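# Extract the spool piece from between spring-loaded pipe ends

## Task

Get the spool piece out of the gap between the two pipe ends and leave it on the table, lying still. Its centre must sit sideways from the pipe line's centre line by at least the spool's own length. The pipe ends are on springs and can be pushed back far enough to free the spool. Use any number of the three arms.

## Robot and tools

ROBOTS. Three identical i2rt Big YAM arms, arm1, arm2 and arm3. Each has six joints, a five-fingered right hand and a wrist camera. Their feet (base_link), in the scene frame, in metres: arm1 at x=+0.547 y=+0.001 z=+0.752 facing roughly -x; arm2 at x=+0.003 y=+0.651 z=+0.806 facing roughly -y; arm3 at x=-0.008 y=-0.654 z=+0.787 facing roughly +y. Each foot faces along its own +x. The tabletops under the arms are at z=+0.720. The hand reaches about 1.07 m from the joint1 axis. A fixed room camera, cam_high, looks down from about z=1.99. The wrist cameras are arm1_cam_wrist, arm2_cam_wrist and arm3_cam_wrist.

FRAME. One shared scene frame, origin on the floor, +z up, all lengths in metres. The hand point sits 0.045 m in front of the palm. In the hand point's own axes, +z runs along straight fingers, +y points out of the palm, +x goes across the palm away from the thumb. Straight fingers extend 0.06 to 0.07 m past the point. A bracket on the little-finger side of the wrist sticks out and can collide with things. With joints 1, 5, 6 at 0 and the hand level and forward, the palm is down and the thumb on the left; with joint6 near -1.3 the wrist picture is upright.

JOINTS (absolute values, radians): joint1_rad -2.879 to 2.879 (base turn, positive counter-clockwise from above); joint2_rad 0 to 3.141 (shoulder, larger swings the upper arm up and forward); joint3_rad 0 to 3.019 (elbow, larger opens it); joint4_rad -1.692 to 1.57 (hand pitch, positive lifts the fingers); joint5_rad -1.57 to 1.57 (sideways hand swing, positive to the arm's right); joint6_rad -2.094 to 2.094 (hand roll, positive clockwise seen from behind). Hand keys all run -1 to 1: hand_little, hand_ring, hand_middle, hand_index and hand_thumb_bend use +1 straight/open and -1 curled; hand_thumb_turn +1 beside the palm, -1 opposite the fingers. hand_force_limit is a setting: closing stops when fingertip load reaches about 0 N at -1 up to 10 N at +1 (15 N for the thumb motors). hand_speed is a setting, -0.96 to 1; full speed from +0.48 up. Each scene starts at force limit 0 and speed -0.8. For a soft grip close at -0.94 or slower. Wrapping with the thumb turned in front holds things about 0.035 to 0.065 m thick; handles down to about 0.025 m.

TOOL move. Arguments: arm1, arm2, arm3 (one object per robot, each optional; an omitted robot keeps its old command) and cameras. Inside a robot's object: "joints" is a dictionary of absolute targets keyed by joint name; "target" is a list of seven numbers [x, y, z, qw, qx, qy, qz], an absolute hand pose in the scene frame in metres plus a unit quaternion, reached by a straight path starting from the current hand_target; "speed" (0.002 to 0.5 m/s, default 0.25, rotation capped at twice that in rad/s) only allowed alongside "target"; "min_time_s" (0.1 to 8 s) is a floor on how long that robot's joint motions take. When "target" is given, "joints" may carry only hand keys and the two settings. All motions start together; hand paths of one call finish together, paced by the slowest, and last 0.5 to 10 s. Paths ignore obstacles and other arms; hands lag, drift and may overshoot speed, often ending a centimetre or more off. cameras: list from arm1_cam_wrist, arm2_cam_wrist, arm3_cam_wrist, cam_high, all; [] for none. A call with no action returns full state and all images.

RESULTS. Per robot: joint_positions, hand, hand_target, joint_status, hand_status, Joint velocities ("within noise" when idle), joint torques, hand_stopped_by (six words for little, ring, middle, index, thumb_bend, thumb_turn: moving, target, force, stalled, fault) and per-motor loads in N (positive means pushed open). A "move" line gives each moved robot's outcome, e.g. done or time_out. "off_target" means stopped short and maybe still pushing. "time_out" means the arm could not finish; it keeps pushing toward a nearby target, and sending its reported position relaxes it. "joint command not followed" / "pose unreachable" / "not_followed" mean a safety check withheld the motion. on_its_own lists things the robot did unasked. Robots not named show "as last shown". A refused call cancels the later calls in that reply.

OTHER TOOLS. wait: seconds from 0 to 10, optional cameras; commands nothing. zoom_image: camera name and region [x0, y0, x1, y1] in pixels of the latest image, origin top-left, at most 504 by 504. show_instructions: no arguments, displays reference pages. finished_scene: scene number (1 or 2); ends the scene for good.

AVOID. Do not push the arms hard into each other, and do not close a hand on another robot's fingers. Do not knock things off or out of the work area, slam into the pipe fixtures, drop the spool from height, or release it while it is moving. Overloading fingers, long stretched-out holds and pushing at unreachable poses heat the motors; at 100 C the arm goes limp for a while. The scene must stay solved after the robots let go.

Each tool is called as name(argument=value, ...) on one line, values as JSON.

Reference images:

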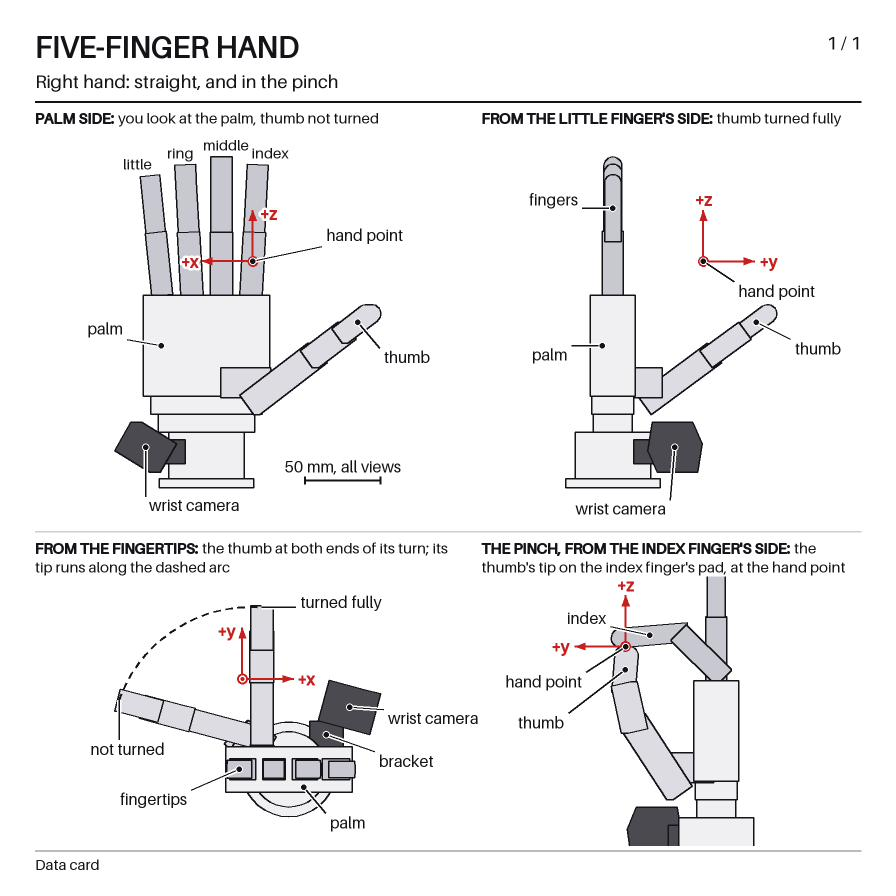

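## Session

move()

Scene clock: 0.00 s.
Joint torques (N m): no reading
Heat: arm1: hottest joint1_rad 34 °C; arm2: hottest joint1_rad 30 °C; arm3: hottest joint1_rad 30 °C.
Joint velocities: within noise
arm1.joint_positions: joint1_rad=+0.348 joint2_rad=+0.528 joint3_rad=+1.327 joint4_rad=-1.262 joint5_rad=-0.166 joint6_rad=-1.131 hand_little=+1.000 hand_ring=+1.000 hand_middle=+1.000 hand_index=+1.000 hand_thumb_turn=+1.000 hand_thumb_bend=+1.000 hand_force_limit=+0.000 hand_speed=-0.800
arm1.joint_status: not commanded
arm1.hand_stopped_by: target,target,target,target,target,target
arm1.little_load_n: 0.0
arm1.ring_load_n: 0.0
arm1.middle_load_n: 0.0
arm1.index_load_n: 0.0
arm1.thumb_bend_load_n: 0.0
arm1.thumb_turn_load_n: 0.0
arm1.hand: x=+0.3346 y=-0.0571 z=+1.2343 quat_wxyz=(-0.460, +0.016, +0.852, -0.250) (m; scene frame)
arm1.hand_target: x=+0.3364 y=-0.0567 z=+1.2442 quat_wxyz=(-0.470, +0.015, +0.846, -0.253) (m; scene frame)
arm1.hand_status: not commanded
arm2.joint_positions: joint1_rad=+0.397 joint2_rad=+0.628 joint3_rad=+1.380 joint4_rad=-1.249 joint5_rad=-0.244 joint6_rad=-0.995 hand_little=+1.000 hand_ring=+1.000 hand_middle=+1.000 hand_index=+1.000 hand_thumb_turn=+1.000 hand_thumb_bend=+1.000 hand_force_limit=+0.000 hand_speed=-0.800
arm2.joint_status: not commanded
arm2.hand_stopped_by: target,target,target,target,target,target
arm2.little_load_n: 0.0
arm2.ring_load_n: 0.0
arm2.middle_load_n: 0.0
arm2.index_load_n: 0.0
arm2.thumb_bend_load_n: 0.0
arm2.thumb_turn_load_n: 0.0
arm2.hand: x=+0.1187 y=+0.4365 z=+1.2949 quat_wxyz=(+0.042, +0.605, -0.603, +0.518) (m; scene frame)
arm2.hand_target: x=+0.1186 y=+0.4368 z=+1.3075 quat_wxyz=(+0.047, +0.602, -0.596, +0.530) (m; scene frame)
arm2.hand_status: not commanded
arm3.joint_positions: joint1_rad=+0.287 joint2_rad=+0.512 joint3_rad=+1.333 joint4_rad=-1.137 joint5_rad=-0.076 joint6_rad=-1.174 hand_little=+1.000 hand_ring=+1.000 hand_middle=+1.000 hand_index=+1.000 hand_thumb_turn=+1.000 hand_thumb_bend=+1.000 hand_force_limit=+0.000 hand_speed=-0.800
arm3.joint_status: not commanded
arm3.hand_stopped_by: target,target,target,target,target,target
arm3.little_load_n: 0.0
arm3.ring_load_n: 0.0
arm3.middle_load_n: 0.0
arm3.index_load_n: 0.0
arm3.thumb_bend_load_n: 0.0
arm3.thumb_turn_load_n: 0.0
arm3.hand: x=-0.0417 y=-0.4319 z=+1.3101 quat_wxyz=(-0.542, +0.590, +0.551, +0.233) (m; scene frame)
arm3.hand_target: x=-0.0410 y=-0.4347 z=+1.3202 quat_wxyz=(-0.550, +0.585, +0.547, +0.237) (m; scene frame)
arm3.hand_status: not commanded
pictures: arm1_cam_wrist, arm2_cam_wrist, arm3_cam_wrist, cam_high

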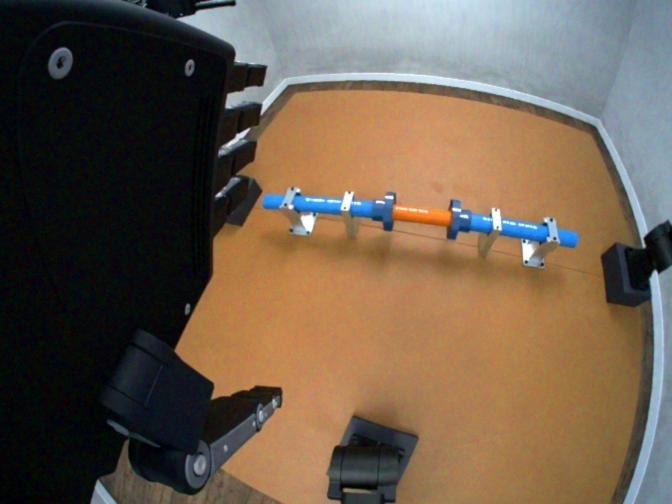

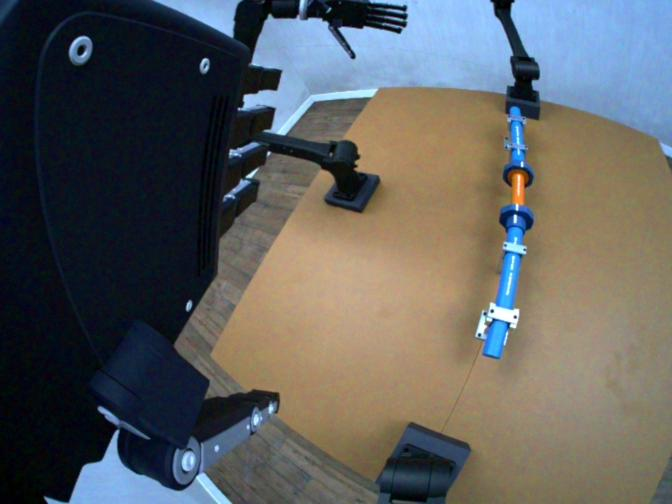

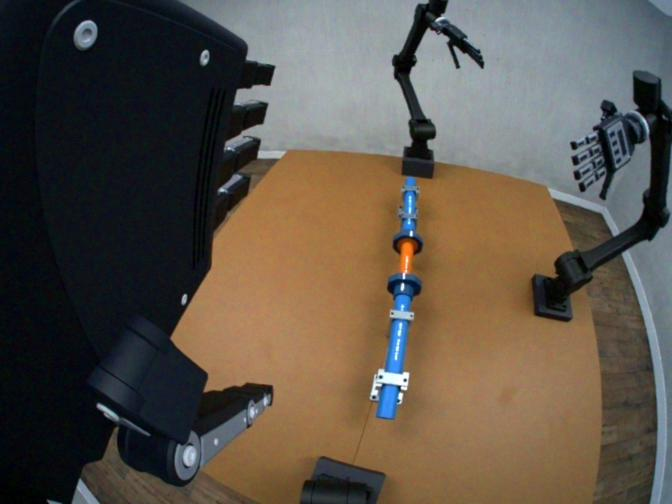

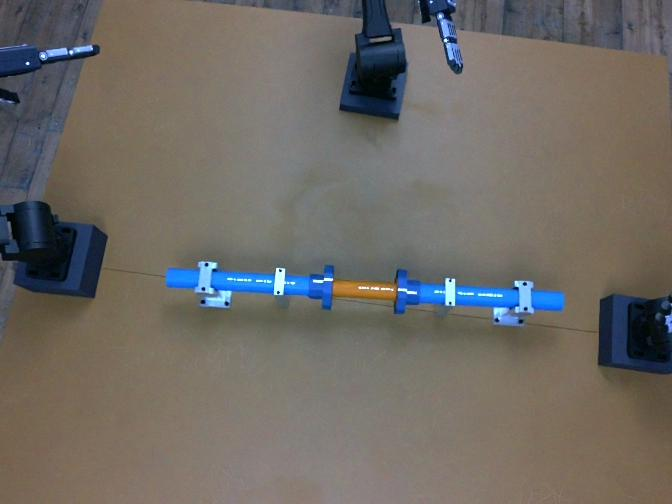

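zoom_image(camera="cam_high", region=[150, 220, 400, 350])

zoom_image(camera="cam_high", region=[350, 220, 600, 350])

zoom_image(camera="arm1_cam_wrist", region=[250, 160, 600, 290])

zoom_image(camera="arm3_cam_wrist", region=[340, 160, 480, 430])

Scaled by 2.016.

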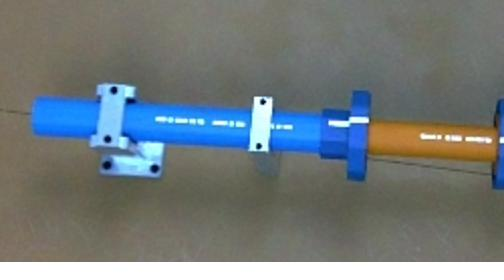

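Scaled by 2.016.

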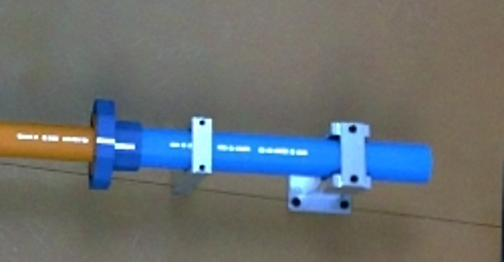

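Scaled by 1.440 from the camera's 672x504 image, which has a finer 960x720 frame.

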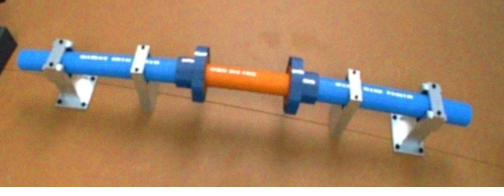

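Scaled by 1.867 from the camera's 672x504 image, which has a finer 960x720 frame.

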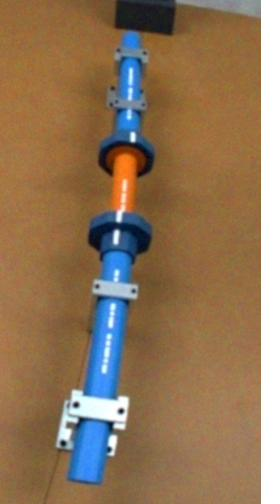

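move(arm1={"target": [0.12, -0.07, 1.02, 0.0, 0.6904, 0.7234, 0.0], "joints": {"hand_thumb_turn": -1}}, arm2={"target": [0.01, 0.20, 1.02, 0.0, 0.6904, 0.7234, 0.0], "joints": {"hand_thumb_turn": -1}}, arm3={"target": [-0.01, -0.26, 1.02, 0.0, 0.7234, -0.6904, 0.0], "joints": {"hand_thumb_turn": -1}}, cameras=["all"])

Scene clock: 131.70 s.
Joint torques (N m): arm1=[-2.43 -11.4 12.93 -0.18 -0.11 0.23] | arm2=[-0.44 -10.93 10.62 -0.58 -0.11 0.11] | arm3=[-0.85 -8.82 9.24 -0.96 -0.17 0.05]
Heat: arm1: hottest joint3_rad 35 °C; arm2: hottest joint3_rad 37 °C; arm3: hottest joint3_rad 41 °C.
move: arm1 off_target; arm2 off_target; arm3 done
Joint velocities: within noise
arm1.joint_positions: joint1_rad=+0.144 joint2_rad=+1.589 joint3_rad=+1.651 joint4_rad=-1.641 joint5_rad=-0.006 joint6_rad=+0.019 hand_little=+1.000 hand_ring=+1.000 hand_middle=+1.000 hand_index=+1.000 hand_thumb_turn=-1.000 hand_thumb_bend=+1.000 hand_force_limit=+0.000 hand_speed=-0.800
arm1.joint_status: all done
arm1.hand_stopped_by: target,target,target,target,target,target
arm1.little_load_n: 0.0
arm1.ring_load_n: 0.0
arm1.middle_load_n: 0.0
arm1.index_load_n: 0.0
arm1.thumb_bend_load_n: 0.0
arm1.thumb_turn_load_n: 0.0
arm1.hand: x=+0.1337 y=-0.0719 z=+1.0125 quat_wxyz=(+0.005, +0.681, +0.732, +0.007) (m; scene frame)
arm1.hand_target: x=+0.1205 y=-0.0699 z=+1.0198 quat_wxyz=(+0.000, +0.690, +0.723, +0.000) (m; scene frame)
arm1.hand_status: off_target (0.016 m and 1.8 deg from the pose sent, 0.304 m and 102.3 deg at the start)
arm2.joint_positions: joint1_rad=-0.155 joint2_rad=+1.456 joint3_rad=+1.325 joint4_rad=-1.477 joint5_rad=+0.001 joint6_rad=+1.380 hand_little=+1.000 hand_ring=+1.000 hand_middle=+1.000 hand_index=+1.000 hand_thumb_turn=-1.000 hand_thumb_bend=+1.000 hand_force_limit=+0.000 hand_speed=-0.800
arm2.joint_status: all done
arm2.hand_stopped_by: target,target,target,target,target,target
arm2.little_load_n: 0.0
arm2.ring_load_n: 0.0
arm2.middle_load_n: 0.0
arm2.index_load_n: 0.0
arm2.thumb_bend_load_n: 0.0
arm2.thumb_turn_load_n: 0.0
arm2.hand: x=+0.0152 y=+0.2134 z=+1.0031 quat_wxyz=(+0.011, -0.682, -0.731, -0.013) (m; scene frame)
arm2.hand_target: x=+0.0100 y=+0.2007 z=+1.0200 quat_wxyz=(+0.000, -0.690, -0.723, +0.000) (m; scene frame)
arm2.hand_status: off_target (0.022 m and 2.4 deg from the pose sent, 0.379 m and 177.9 deg at the start)
arm3.joint_positions: joint1_rad=-0.136 joint2_rad=+1.306 joint3_rad=+1.258 joint4_rad=-1.524 joint5_rad=-0.001 joint6_rad=+1.352 hand_little=+1.000 hand_ring=+1.000 hand_middle=+1.000 hand_index=+1.000 hand_thumb_turn=-1.000 hand_thumb_bend=+1.000 hand_force_limit=+0.000 hand_speed=-0.800
arm3.joint_status: all done
arm3.hand_stopped_by: target,target,target,target,target,target
arm3.little_load_n: 0.0
arm3.ring_load_n: 0.0
arm3.middle_load_n: 0.0
arm3.index_load_n: 0.0
arm3.thumb_bend_load_n: 0.0
arm3.thumb_turn_load_n: 0.0
arm3.hand: x=-0.0129 y=-0.2643 z=+1.0174 quat_wxyz=(-0.004, +0.729, -0.685, -0.001) (m; scene frame)
arm3.hand_target: x=-0.0101 y=-0.2600 z=+1.0200 quat_wxyz=(+0.000, +0.723, -0.690, +0.000) (m; scene frame)
arm3.hand_status: done (0.006 m and 1.0 deg from the pose sent, 0.339 m and 174.6 deg at the start)
pictures: arm1_cam_wrist, arm2_cam_wrist, arm3_cam_wrist, cam_high
camera_calibration:
arm1_cam_wrist: T_world_to_cam=[[0.942782, 0.333023, 0.0160745, -0.120957], [0.274526, -0.80273, 0.529396, -0.628857], [0.189205, -0.494692, -0.848223, 0.912296], [0, 0, 0, 1]] pos_world=[0.114063, -0.0132155, 1.10869]
arm2_cam_wrist: T_world_to_cam=[[0.956647, 0.28967, -0.0303045, -0.040784], [0.272216, -0.852274, 0.446685, -0.263537], [0.103564, -0.435569, -0.894178, 1.10613], [0, 0, 0, 1]] pos_world=[-0.00380032, 0.269006, 1.10556]
arm3_cam_wrist: T_world_to_cam=[[-0.930659, -0.365815, -0.00730618, -0.104437], [-0.314244, 0.788912, 0.52808, -0.333793], [-0.187415, 0.493758, -0.849163, 1.10394], [0, 0, 0, 1]] pos_world=[0.00480666, -0.319948, 1.11293]

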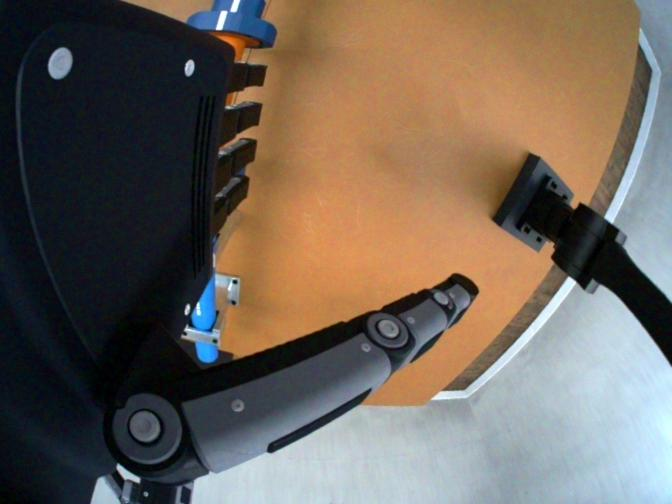

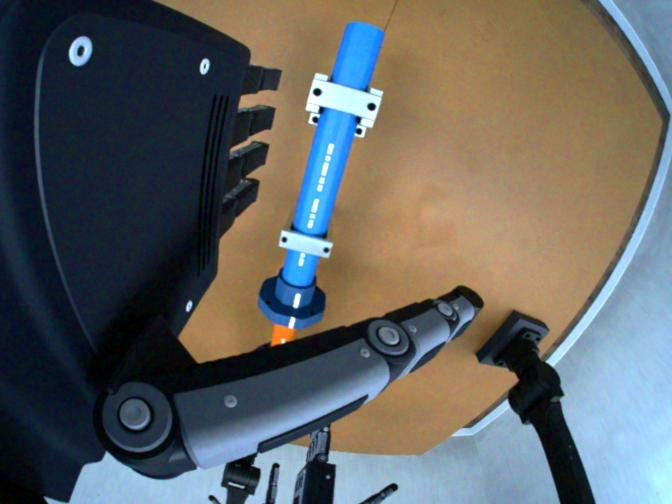

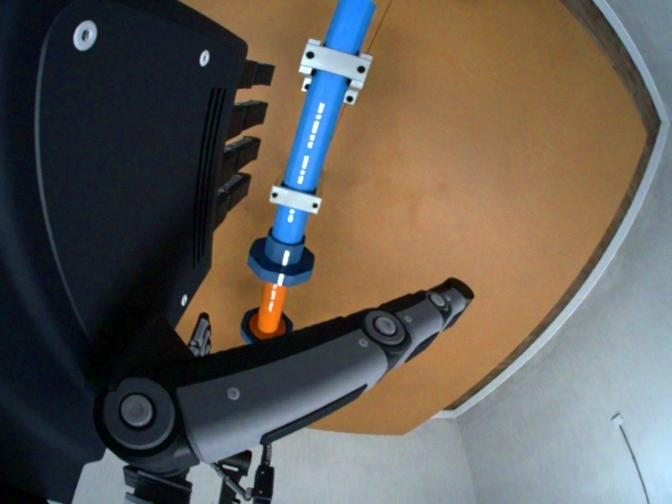

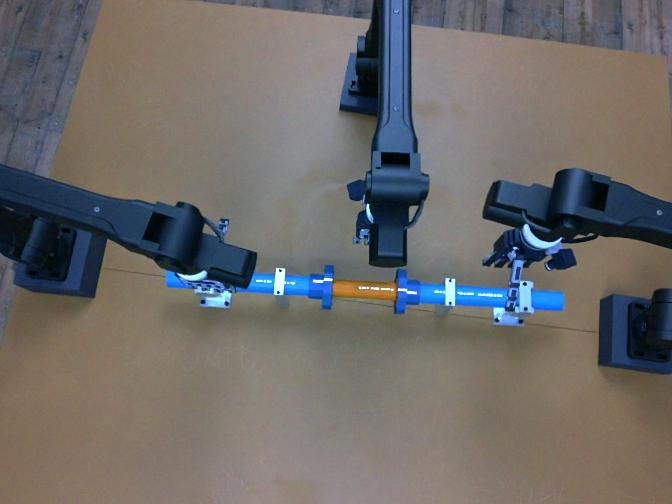

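zoom_image(camera="arm2_cam_wrist", region=[230, 0, 430, 360])

zoom_image(camera="arm3_cam_wrist", region=[230, 160, 350, 350])

zoom_image(camera="cam_high", region=[300, 250, 430, 330])

Scaled by 1.400 from the camera's 672x504 image, which has a finer 960x720 frame.

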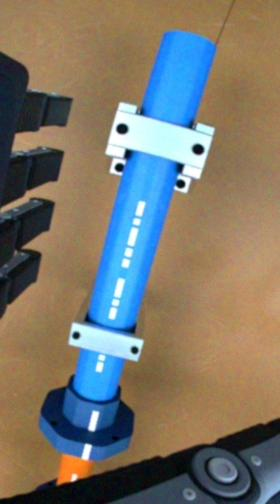

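Scaled by 2.653 from the camera's 672x504 image, which has a finer 960x720 frame.

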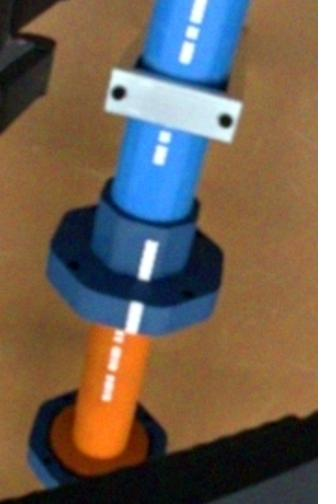

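Scaled by 3.877.

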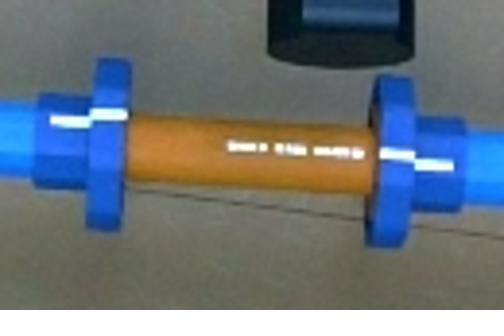

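move(arm2={"target": [0.008, 0.165, 0.965, 0.0, 0.6904, 0.7234, 0.0], "speed": 0.15}, arm3={"target": [0.0, -0.23, 0.96, 0.0, 0.7234, -0.6904, 0.0], "speed": 0.15}, cameras=["all"])

Scene clock: 198.27 s.
Joint torques (N m): arm1=[-2.43 -11.4 12.93 -0.18 -0.11 0.22] | arm2=[-0.03 -13.1 9.01 0.18 -0.12 0.1] | arm3=[-0.91 -10.75 7.27 -0.01 -0.16 -0.06]
Heat: arm1: hottest joint3_rad 43 °C; arm2: hottest joint3_rad 42 °C; arm3: hottest joint3_rad 41 °C.
move: arm2 off_target; arm3 done
Joint velocities: within noise
arm1: as last shown
arm1.hand_target: x=+0.1205 y=-0.0698 z=+1.0198 quat_wxyz=(+0.000, +0.690, +0.724, +0.000) (m; scene frame)
arm2.joint_positions: joint1_rad=-0.155 joint2_rad=+1.575 joint3_rad=+1.325 joint4_rad=-1.365 joint5_rad=+0.001 joint6_rad=+1.386 hand_little=+1.000 hand_ring=+1.000 hand_middle=+1.000 hand_index=+1.000 hand_thumb_turn=-1.000 hand_thumb_bend=+1.000 hand_force_limit=+0.000 hand_speed=-0.800
arm2.joint_status: not commanded
arm2.hand_stopped_by: target,target,target,target,target,target
arm2.little_load_n: 0.0
arm2.ring_load_n: 0.0
arm2.middle_load_n: 0.0
arm2.index_load_n: 0.0
arm2.thumb_bend_load_n: 0.0
arm2.thumb_turn_load_n: 0.0
arm2.hand: x=+0.0107 y=+0.1780 z=+0.9531 quat_wxyz=(+0.013, -0.684, -0.729, -0.015) (m; scene frame)
arm2.hand_target: x=+0.0080 y=+0.1654 z=+0.9653 quat_wxyz=(+0.000, -0.690, -0.723, +0.000) (m; scene frame)
arm2.hand_status: off_target (0.018 m and 2.5 deg from the pose sent, 0.062 m and 2.4 deg at the start)
arm3.joint_positions: joint1_rad=-0.147 joint2_rad=+1.409 joint3_rad=+1.221 joint4_rad=-1.389 joint5_rad=-0.001 joint6_rad=+1.352 hand_little=+1.000 hand_ring=+1.000 hand_middle=+1.000 hand_index=+1.000 hand_thumb_turn=-1.000 hand_thumb_bend=+1.000 hand_force_limit=+0.000 hand_speed=-0.800
arm3.joint_status: not commanded
arm3.hand_stopped_by: target,target,target,target,target,target
arm3.little_load_n: 0.0
arm3.ring_load_n: 0.0
arm3.middle_load_n: 0.0
arm3.index_load_n: 0.0
arm3.thumb_bend_load_n: 0.0
arm3.thumb_turn_load_n: 0.0
arm3.hand: x=-0.0029 y=-0.2322 z=+0.9660 quat_wxyz=(-0.002, +0.725, -0.689, +0.000) (m; scene frame)
arm3.hand_target: x=-0.0001 y=-0.2302 z=+0.9600 quat_wxyz=(+0.000, +0.724, -0.690, +0.000) (m; scene frame)
arm3.hand_status: done (0.007 m and 0.3 deg from the pose sent, 0.068 m and 1.0 deg at the start)
pictures: arm1_cam_wrist, arm2_cam_wrist, arm3_cam_wrist, cam_high
camera_calibration:
arm1_cam_wrist: T_world_to_cam=[[0.942782, 0.333023, 0.0160745, -0.120957], [0.274526, -0.80273, 0.529396, -0.628857], [0.189205, -0.494692, -0.848223, 0.912296], [0, 0, 0, 1]] pos_world=[0.114063, -0.0132155, 1.10869]
arm2_cam_wrist: T_world_to_cam=[[0.958412, 0.283999, -0.0281238, -0.0288404], [0.266796, -0.856628, 0.441598, -0.264504], [0.101322, -0.430736, -0.896772, 1.04818], [0, 0, 0, 1]] pos_world=[-0.00799355, 0.233098, 1.05597]
arm3_cam_wrist: T_world_to_cam=[[-0.934636, -0.355574, -0.00474194, -0.0839148], [-0.305069, 0.794889, 0.524485, -0.324005], [-0.182724, 0.491649, -0.851407, 1.04801], [0, 0, 0, 1]] pos_world=[0.0142226, -0.287543, 1.06182]

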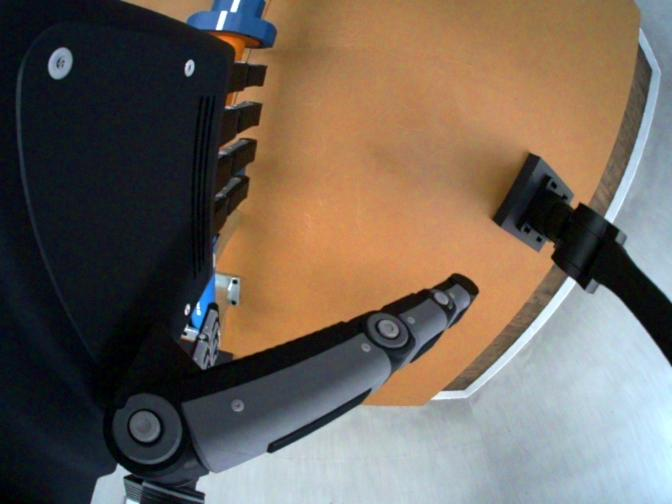

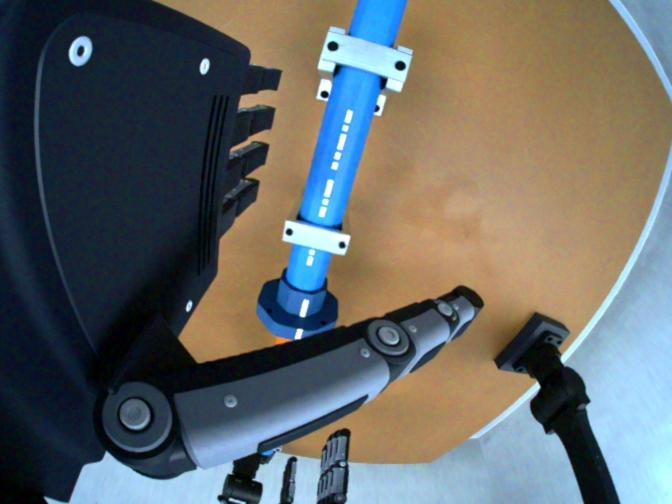

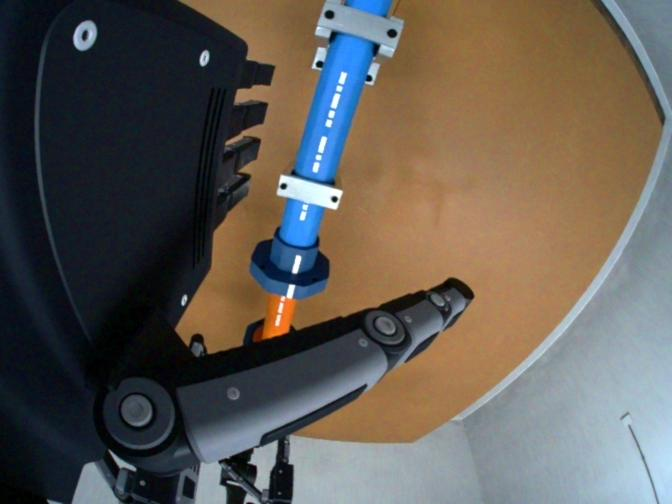

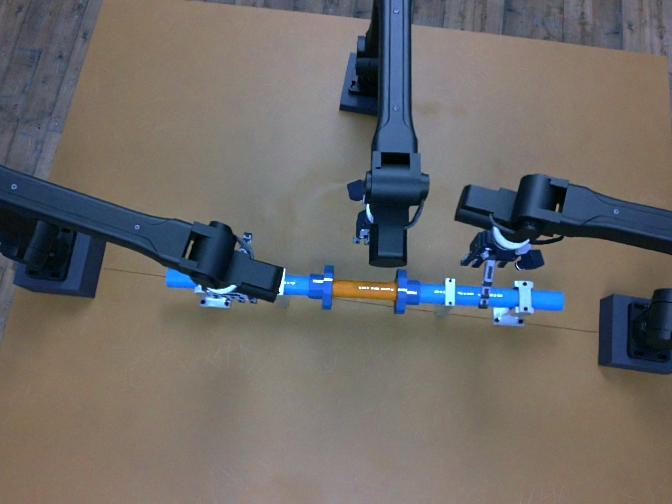

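move(arm2={"target": [0.010, 0.166, 0.835, 0.0, 0.6904, 0.7234, 0.0], "speed": 0.1}, arm3={"target": [-0.002, -0.240, 0.817, 0.0, 0.7234, -0.6904, 0.0], "speed": 0.1}, cameras=["all"])

Scene clock: 219.50 s.
Joint torques (N m): arm1=[-2.49 -11.4 12.92 -0.18 -0.11 0.22] | arm2=[0.62 -13.33 6.78 0.18 -0.12 0.1] | arm3=[-0.85 -10.81 6.02 0.05 -0.16 -0.04]
Heat: arm1: hottest joint3_rad 44 °C; arm2: hottest joint3_rad 41 °C; arm3: hottest joint3_rad 42 °C.
move: arm2 done; arm3 done
Joint velocities: within noise
arm1: as last shown
arm2.joint_positions: joint1_rad=-0.155 joint2_rad=+1.696 joint3_rad=+1.134 joint4_rad=-1.028 joint5_rad=+0.001 joint6_rad=+1.390 hand_little=+1.000 hand_ring=+1.000 hand_middle=+1.000 hand_index=+1.000 hand_thumb_turn=-1.000 hand_thumb_bend=+1.000 hand_force_limit=+0.000 hand_speed=-0.800
arm2.joint_status: not commanded
arm2.hand_stopped_by: target,target,target,target,target,target
arm2.little_load_n: 0.0
arm2.ring_load_n: 0.0
arm2.middle_load_n: 0.0
arm2.index_load_n: 0.0
arm2.thumb_bend_load_n: 0.0
arm2.thumb_turn_load_n: 0.0
arm2.hand: x=+0.0098 y=+0.1724 z=+0.8331 quat_wxyz=(+0.005, -0.686, -0.728, -0.006) (m; scene frame)
arm2.hand_target: x=+0.0100 y=+0.1661 z=+0.8350 quat_wxyz=(+0.000, -0.690, -0.723, +0.000) (m; scene frame)
arm2.hand_status: done (0.007 m and 1.2 deg from the pose sent, 0.119 m and 2.5 deg at the start)
arm3.joint_positions: joint1_rad=-0.147 joint2_rad=+1.528 joint3_rad=+0.950 joint4_rad=-0.993 joint5_rad=-0.001 joint6_rad=+1.352 hand_little=+1.000 hand_ring=+1.000 hand_middle=+1.000 hand_index=+1.000 hand_thumb_turn=-1.000 hand_thumb_bend=+1.000 hand_force_limit=+0.000 hand_speed=-0.800
arm3.joint_status: not commanded
arm3.hand_stopped_by: target,target,target,target,target,target
arm3.little_load_n: 0.0
arm3.ring_load_n: 0.0
arm3.middle_load_n: 0.0
arm3.index_load_n: 0.0
arm3.thumb_bend_load_n: -0.5
arm3.thumb_turn_load_n: 0.0
arm3.hand: x=-0.0036 y=-0.2387 z=+0.8256 quat_wxyz=(-0.005, +0.725, -0.689, -0.002) (m; scene frame)
arm3.hand_target: x=-0.0021 y=-0.2403 z=+0.8171 quat_wxyz=(+0.000, +0.724, -0.690, +0.000) (m; scene frame)
arm3.hand_status: done (0.009 m and 0.6 deg from the pose sent, 0.149 m and 0.3 deg at the start)
pictures: arm1_cam_wrist, arm2_cam_wrist, arm3_cam_wrist, cam_high
camera_calibration:
arm1_cam_wrist: T_world_to_cam=[[0.942782, 0.333023, 0.0160745, -0.120957], [0.274526, -0.80273, 0.529396, -0.628857], [0.189205, -0.494692, -0.848223, 0.912296], [0, 0, 0, 1]] pos_world=[0.114063, -0.0132155, 1.10869]
arm2_cam_wrist: T_world_to_cam=[[0.95961, 0.278776, -0.0378476, -0.0208267], [0.264235, -0.84691, 0.461436, -0.234237], [0.0965838, -0.452799, -0.886366, 0.933523], [0, 0, 0, 1]] pos_world=[-0.00828416, 0.230127, 0.93474]
arm3_cam_wrist: T_world_to_cam=[[-0.934632, -0.355513, -0.00862522, -0.0841872], [-0.305741, 0.790922, 0.530061, -0.250972], [-0.181622, 0.498049, -0.847915, 0.930196], [0, 0, 0, 1]] pos_world=[0.0135276, -0.294714, 0.921032]

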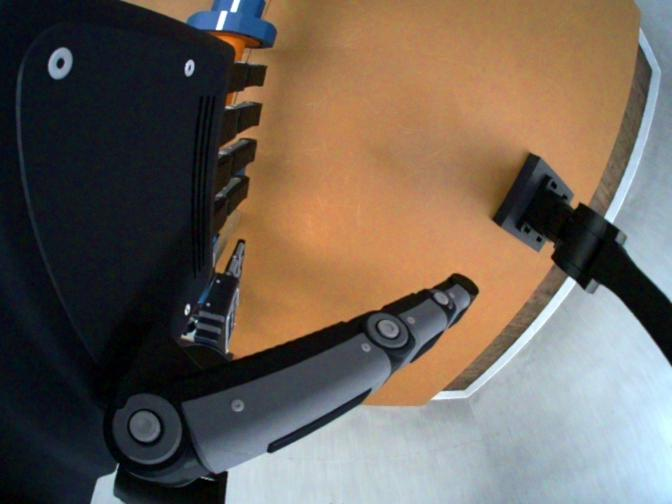

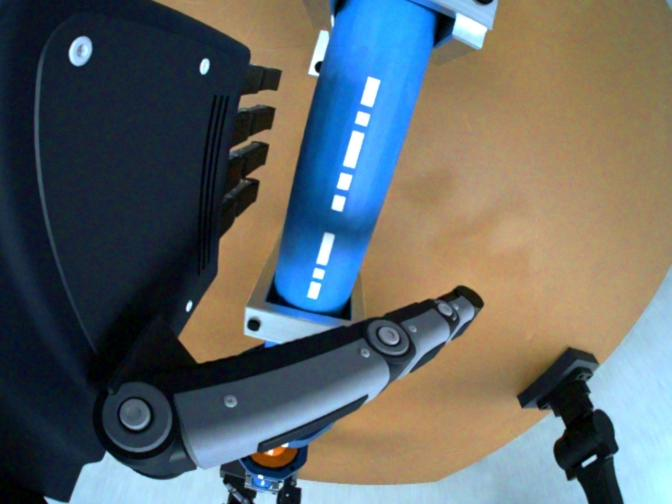

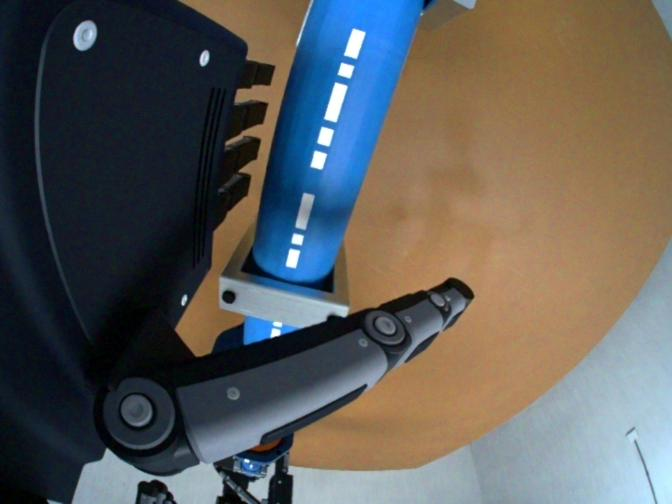

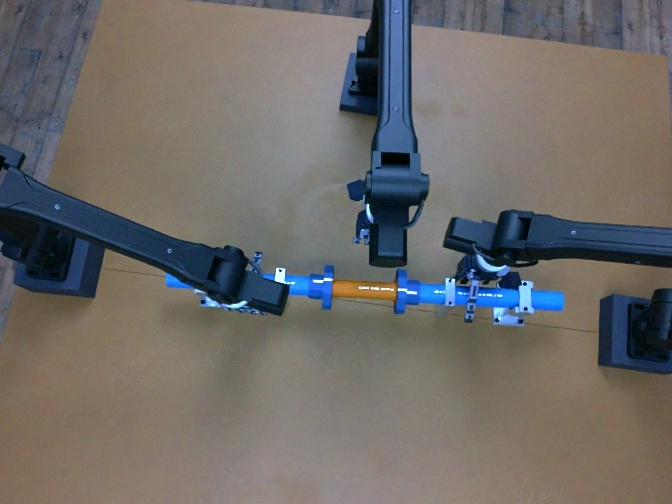

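move(arm2={"target": [0.017, 0.170, 0.812, 0.0, 0.6904, 0.7234, 0.0], "speed": 0.1}, arm3={"target": [-0.010, -0.242, 0.802, 0.0, 0.7234, -0.6904, 0.0], "speed": 0.1}, cameras=[])

move(arm2={"joints": {"hand_little": -1, "hand_ring": -1, "hand_middle": -1, "hand_index": -1, "hand_thumb_bend": -1, "hand_force_limit": 0.6, "hand_speed": -0.85}}, arm3={"joints": {"hand_little": -1, "hand_ring": -1, "hand_middle": -1, "hand_index": -1, "hand_thumb_bend": -1, "hand_force_limit": 0.6, "hand_speed": -0.85}}, cameras=["all"])

Scene clock: 235.27 s.
Joint torques (N m): arm1=[-2.43 -11.4 12.93 -0.18 -0.11 0.22] | arm2=[1.26 -13.04 6.46 0.25 -0.12 0.11] | arm3=[0.03 -10.64 5.75 0.02 -0.16 0.06]
Heat: arm1: hottest joint3_rad 45 °C; arm2: hottest joint3_rad 39 °C; arm3: hottest joint3_rad 40 °C.
move: arm2 done; arm3 done
Joint velocities: within noise
arm1: as last shown
arm2.joint_positions: joint1_rad=-0.150 joint2_rad=+1.718 joint3_rad=+1.095 joint4_rad=-0.965 joint5_rad=+0.001 joint6_rad=+1.404 hand_little=+1.000 hand_ring=+1.000 hand_middle=+1.000 hand_index=+1.000 hand_thumb_turn=-1.000 hand_thumb_bend=+1.000 hand_force_limit=+0.000 hand_speed=-0.800
arm2.joint_status: not commanded
arm2.hand_stopped_by: target,target,target,target,target,target
arm2.little_load_n: 0.0
arm2.ring_load_n: 0.0
arm2.middle_load_n: 0.0
arm2.index_load_n: 0.0
arm2.thumb_bend_load_n: 0.0
arm2.thumb_turn_load_n: 0.0
arm2.hand: x=+0.0127 y=+0.1759 z=+0.8110 quat_wxyz=(+0.005, -0.689, -0.725, -0.005) (m; scene frame)
arm2.hand_target: x=+0.0170 y=+0.1701 z=+0.8121 quat_wxyz=(+0.000, -0.690, -0.724, +0.000) (m; scene frame)
arm2.hand_status: done (0.007 m and 0.8 deg from the pose sent, 0.022 m and 1.2 deg at the start)
arm3.joint_positions: joint1_rad=-0.141 joint2_rad=+1.543 joint3_rad=+0.924 joint4_rad=-0.948 joint5_rad=-0.001 joint6_rad=+1.361 hand_little=+1.000 hand_ring=+1.000 hand_middle=+1.000 hand_index=+1.000 hand_thumb_turn=-1.000 hand_thumb_bend=+1.000 hand_force_limit=+0.000 hand_speed=-0.800
arm3.joint_status: not commanded
arm3.hand_stopped_by: target,target,target,target,target,target
arm3.little_load_n: 0.0
arm3.ring_load_n: 0.0
arm3.middle_load_n: 0.0
arm3.index_load_n: 0.0
arm3.thumb_bend_load_n: -0.5
arm3.thumb_turn_load_n: 0.0
arm3.hand: x=-0.0065 y=-0.2402 z=+0.8117 quat_wxyz=(-0.006, +0.724, -0.690, -0.003) (m; scene frame)
arm3.hand_target: x=-0.0099 y=-0.2423 z=+0.8021 quat_wxyz=(+0.000, +0.723, -0.690, +0.000) (m; scene frame)
arm3.hand_status: done (0.010 m and 0.8 deg from the pose sent, 0.025 m and 0.6 deg at the start)
pictures: none
No camera images: "cameras" was empty.

Scene clock: 243.50 s.
Joint torques (N m): arm1=[-2.43 -11.4 12.92 -0.17 -0.11 0.22] | arm2=[1.14 -14.45 6.91 -0.38 -0.2 0.16] | arm3=[-0.56 -14.68 6.98 -1.07 -0.26 -0.07]
Heat: arm1: hottest joint3_rad 45 °C; arm2: hottest joint3_rad 38 °C; arm3: hottest joint3_rad 40 °C.
move: arm2 off_target; arm3 off_target
Joint velocities: within noise
arm1: as last shown
arm1.thumb_bend_load_n: -0.5
arm2.joint_positions: joint1_rad=-0.150 joint2_rad=+1.729 joint3_rad=+1.088 joint4_rad=-0.951 joint5_rad=+0.003 joint6_rad=+1.400 hand_little=-0.164 hand_ring=-0.178 hand_middle=-0.204 hand_index=-0.207 hand_thumb_turn=-1.000 hand_thumb_bend=+0.400 hand_force_limit=+0.600 hand_speed=-0.850
arm2.joint_status: hand_little off_target (ended at -0.164, target -1.000); hand_ring off_target (ended at -0.178, target -1.000); hand_middle off_target (ended at -0.204, target -1.000); hand_index off_target (ended at -0.207, target -1.000); hand_thumb_bend off_target (ended at +0.400, target -1.000); the others done
arm2.hand_stopped_by: force,force,force,force,force,target
arm2.little_load_n: 2.0
arm2.ring_load_n: 5.0
arm2.middle_load_n: 11.0
arm2.index_load_n: 8.0
arm2.thumb_bend_load_n: 17.5
arm2.thumb_turn_load_n: 1.0
arm2.hand: x=+0.0125 y=+0.1770 z=+0.8043 quat_wxyz=(+0.007, -0.687, -0.727, -0.005) (m; scene frame)
arm2.hand_target: x=+0.0170 y=+0.1701 z=+0.8121 quat_wxyz=(+0.000, -0.690, -0.723, +0.000) (m; scene frame)
arm2.hand_status: not commanded
arm3.joint_positions: joint1_rad=-0.132 joint2_rad=+1.591 joint3_rad=+0.902 joint4_rad=-0.922 joint5_rad=+0.001 joint6_rad=+1.374 hand_little=-0.596 hand_ring=-0.583 hand_middle=-0.318 hand_index=-0.429 hand_thumb_turn=-1.000 hand_thumb_bend=+0.296 hand_force_limit=+0.600 hand_speed=-0.850
arm3.joint_status: hand_little off_target (ended at -0.596, target -1.000); hand_ring off_target (ended at -0.583, target -1.000); hand_middle off_target (ended at -0.318, target -1.000); hand_index off_target (ended at -0.429, target -1.000); hand_thumb_bend off_target (ended at +0.296, target -1.000); the others done
arm3.hand_stopped_by: force,force,force,force,force,target
arm3.little_load_n: 8.5
arm3.ring_load_n: 5.0
arm3.middle_load_n: 8.0
arm3.index_load_n: 8.0
arm3.thumb_bend_load_n: 14.5
arm3.thumb_turn_load_n: 0.5
arm3.hand: x=-0.0107 y=-0.2491 z=+0.7864 quat_wxyz=(+0.011, +0.723, -0.691, +0.011) (m; scene frame)
arm3.hand_target: x=-0.0100 y=-0.2423 z=+0.8023 quat_wxyz=(+0.000, +0.724, -0.690, +0.000) (m; scene frame)
arm3.hand_status: not commanded
pictures: arm1_cam_wrist, arm2_cam_wrist, arm3_cam_wrist, cam_high
camera_calibration:
arm1_cam_wrist: T_world_to_cam=[[0.942782, 0.333023, 0.0160745, -0.120957], [0.274526, -0.80273, 0.529396, -0.628857], [0.189205, -0.494692, -0.848223, 0.912296], [0, 0, 0, 1]] pos_world=[0.114063, -0.0132155, 1.10869]
arm2_cam_wrist: T_world_to_cam=[[0.960576, 0.2752, -0.0394764, -0.0237364], [0.261955, -0.848348, 0.460093, -0.216391], [0.0931278, -0.452296, -0.886993, 0.910174], [0, 0, 0, 1]] pos_world=[-0.00527709, 0.234625, 0.905941]
arm3_cam_wrist: T_world_to_cam=[[-0.936823, -0.349678, 0.00935051, -0.107626], [-0.29876, 0.813741, 0.498566, -0.19352], [-0.181947, 0.464275, -0.866801, 0.907222], [0, 0, 0, 1]] pos_world=[0.00642322, -0.301359, 0.88387]

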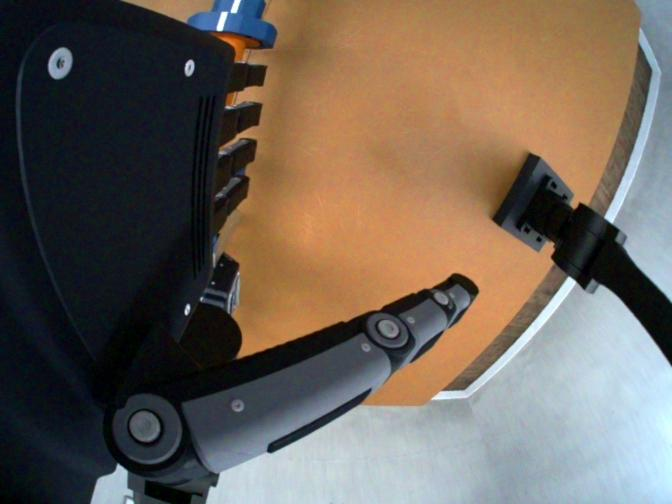

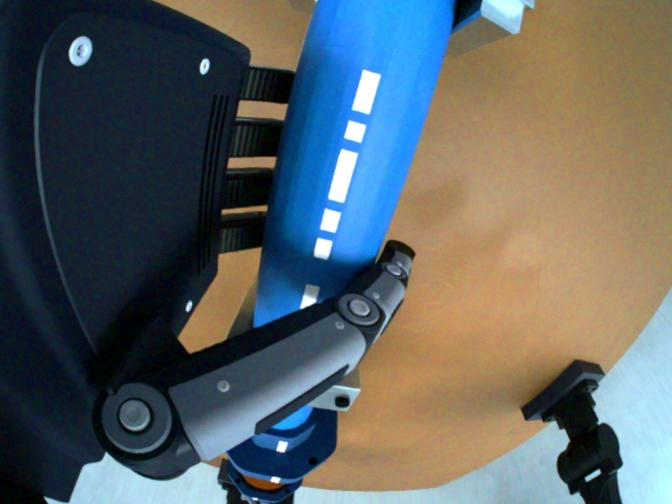

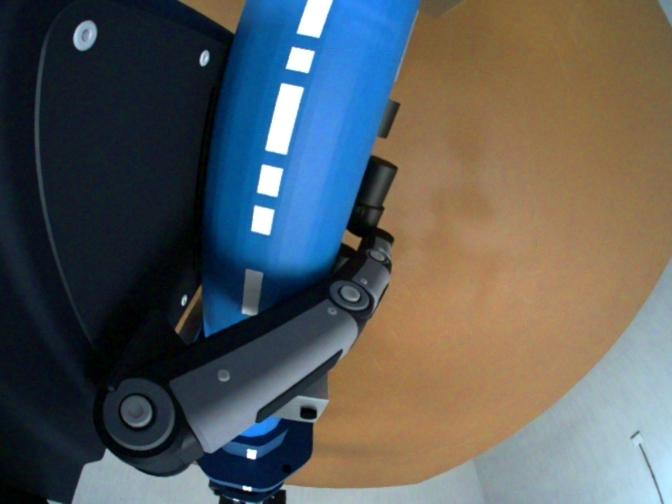

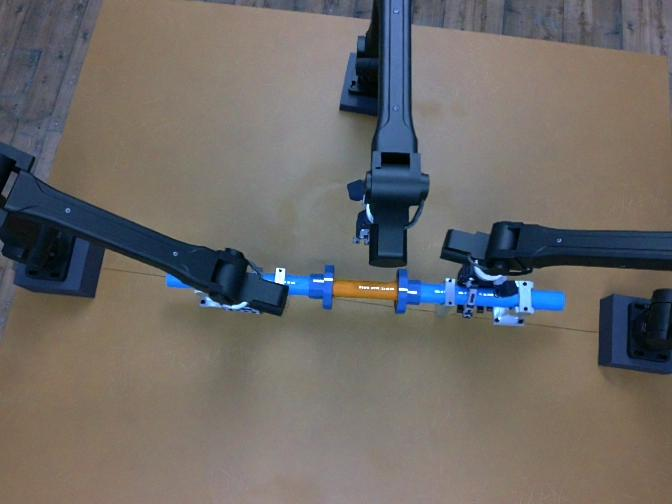

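move(arm2={"target": [0.015, 0.190, 0.806, 0.0, 0.6904, 0.7234, 0.0], "speed": 0.05}, cameras=["all"])

zoom_image(camera="cam_high", region=[300, 250, 430, 330])

Scene clock: 249.77 s.
Joint torques (N m): arm1=[-2.43 -11.4 12.93 -0.18 -0.11 0.22] | arm2=[0.38 -14.51 6.11 -0.43 0.07 -0.07] | arm3=[-0.56 -14.74 6.97 -1.11 -0.24 -0.06]
Heat: arm1: hottest joint3_rad 45 °C; arm2: hottest joint3_rad 38 °C; arm3: hottest joint3_rad 40 °C.
move: arm2 off_target
Joint velocities: within noise
arm1, arm3: as last shown
arm1.thumb_bend_load_n: 0.0
arm2.joint_positions: joint1_rad=-0.149 joint2_rad=+1.708 joint3_rad=+1.030 joint4_rad=-0.919 joint5_rad=-0.004 joint6_rad=+1.409 hand_little=-0.164 hand_ring=-0.179 hand_middle=-0.205 hand_index=-0.208 hand_thumb_turn=-1.000 hand_thumb_bend=+0.397 hand_force_limit=+0.600 hand_speed=-0.850
arm2.joint_status: not commanded
arm2.hand_stopped_by: force,force,force,force,force,target
arm2.little_load_n: 0.5
arm2.ring_load_n: 0.0
arm2.middle_load_n: 0.0
arm2.index_load_n: 0.0
arm2.thumb_bend_load_n: 0.5
arm2.thumb_turn_load_n: 0.0
arm2.hand: x=+0.0162 y=+0.1937 z=+0.7960 quat_wxyz=(+0.005, -0.690, -0.724, -0.009) (m; scene frame)
arm2.hand_target: x=+0.0151 y=+0.1901 z=+0.8059 quat_wxyz=(+0.000, -0.690, -0.723, +0.000) (m; scene frame)
arm2.hand_status: off_target (0.011 m and 1.2 deg from the pose sent, 0.013 m and 1.1 deg at the start)
arm3.joint_positions: joint1_rad=-0.132 joint2_rad=+1.591 joint3_rad=+0.902 joint4_rad=-0.920 joint5_rad=+0.000 joint6_rad=+1.374 hand_little=-0.596 hand_ring=-0.583 hand_middle=-0.318 hand_index=-0.429 hand_thumb_turn=-1.000 hand_thumb_bend=+0.296 hand_force_limit=+0.600 hand_speed=-0.850
arm3.ring_load_n: 5.5
arm3.index_load_n: 7.5
arm3.thumb_turn_load_n: 1.0
arm3.hand: x=-0.0108 y=-0.2488 z=+0.7865 quat_wxyz=(+0.011, +0.723, -0.691, +0.010) (m; scene frame)
arm3.hand_target: x=-0.0100 y=-0.2422 z=+0.8023 quat_wxyz=(+0.000, +0.723, -0.690, +0.000) (m; scene frame)
pictures: arm1_cam_wrist, arm2_cam_wrist, arm3_cam_wrist, cam_high
camera_calibration:
arm1_cam_wrist: T_world_to_cam=[[0.942782, 0.333023, 0.0160745, -0.120957], [0.274526, -0.80273, 0.529396, -0.628857], [0.189205, -0.494692, -0.848223, 0.912296], [0, 0, 0, 1]] pos_world=[0.114063, -0.0132155, 1.10869]
arm2_cam_wrist: T_world_to_cam=[[0.963145, 0.267176, -0.031116, -0.0373514], [0.251276, -0.852427, 0.458507, -0.197092], [0.0959778, -0.449427, -0.888146, 0.91037], [0, 0, 0, 1]] pos_world=[-0.00187608, 0.251118, 0.897748]
arm3_cam_wrist: T_world_to_cam=[[-0.936825, -0.349672, 0.00945867, -0.107744], [-0.298451, 0.813114, 0.499773, -0.194977], [-0.182447, 0.465377, -0.866105, 0.906831], [0, 0, 0, 1]] pos_world=[0.00632094, -0.301154, 0.883874]

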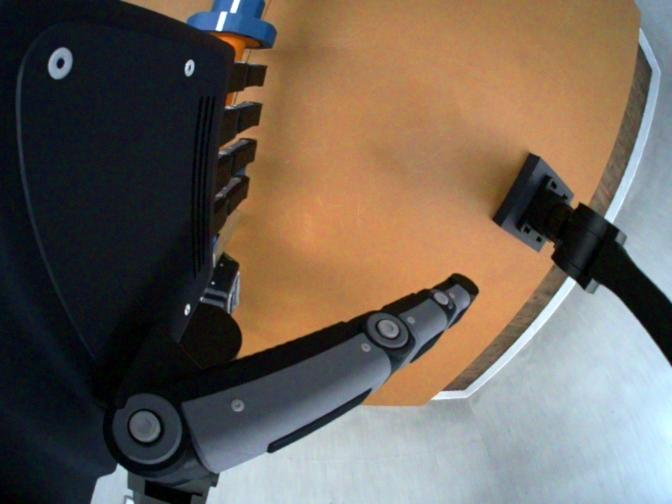

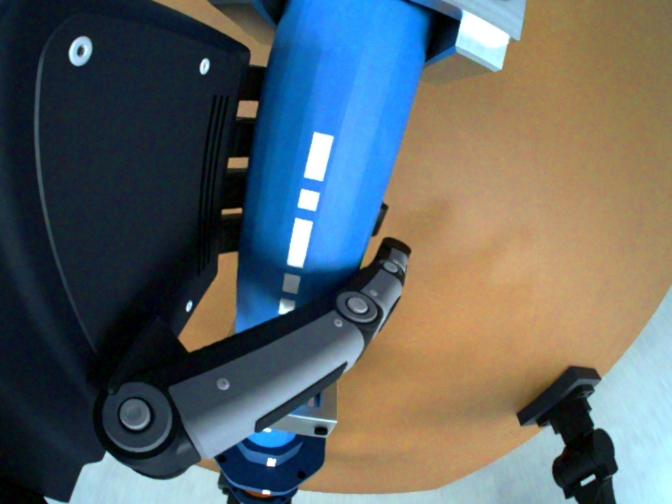

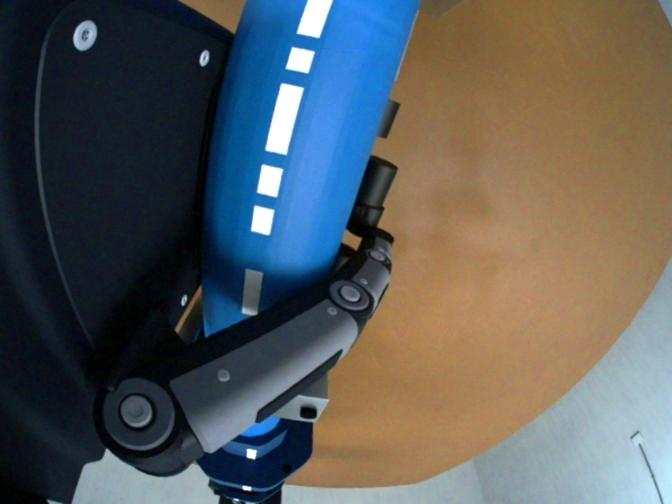

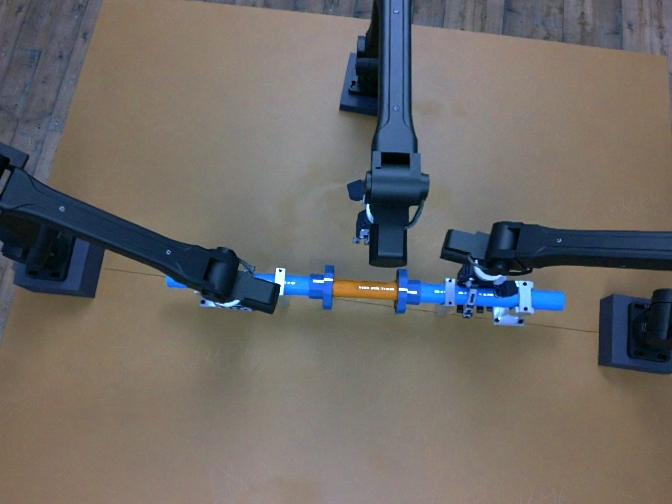

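Scaled by 3.877.

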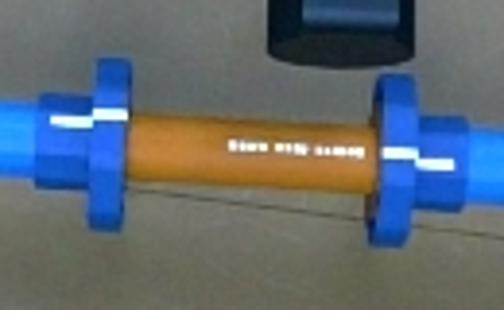

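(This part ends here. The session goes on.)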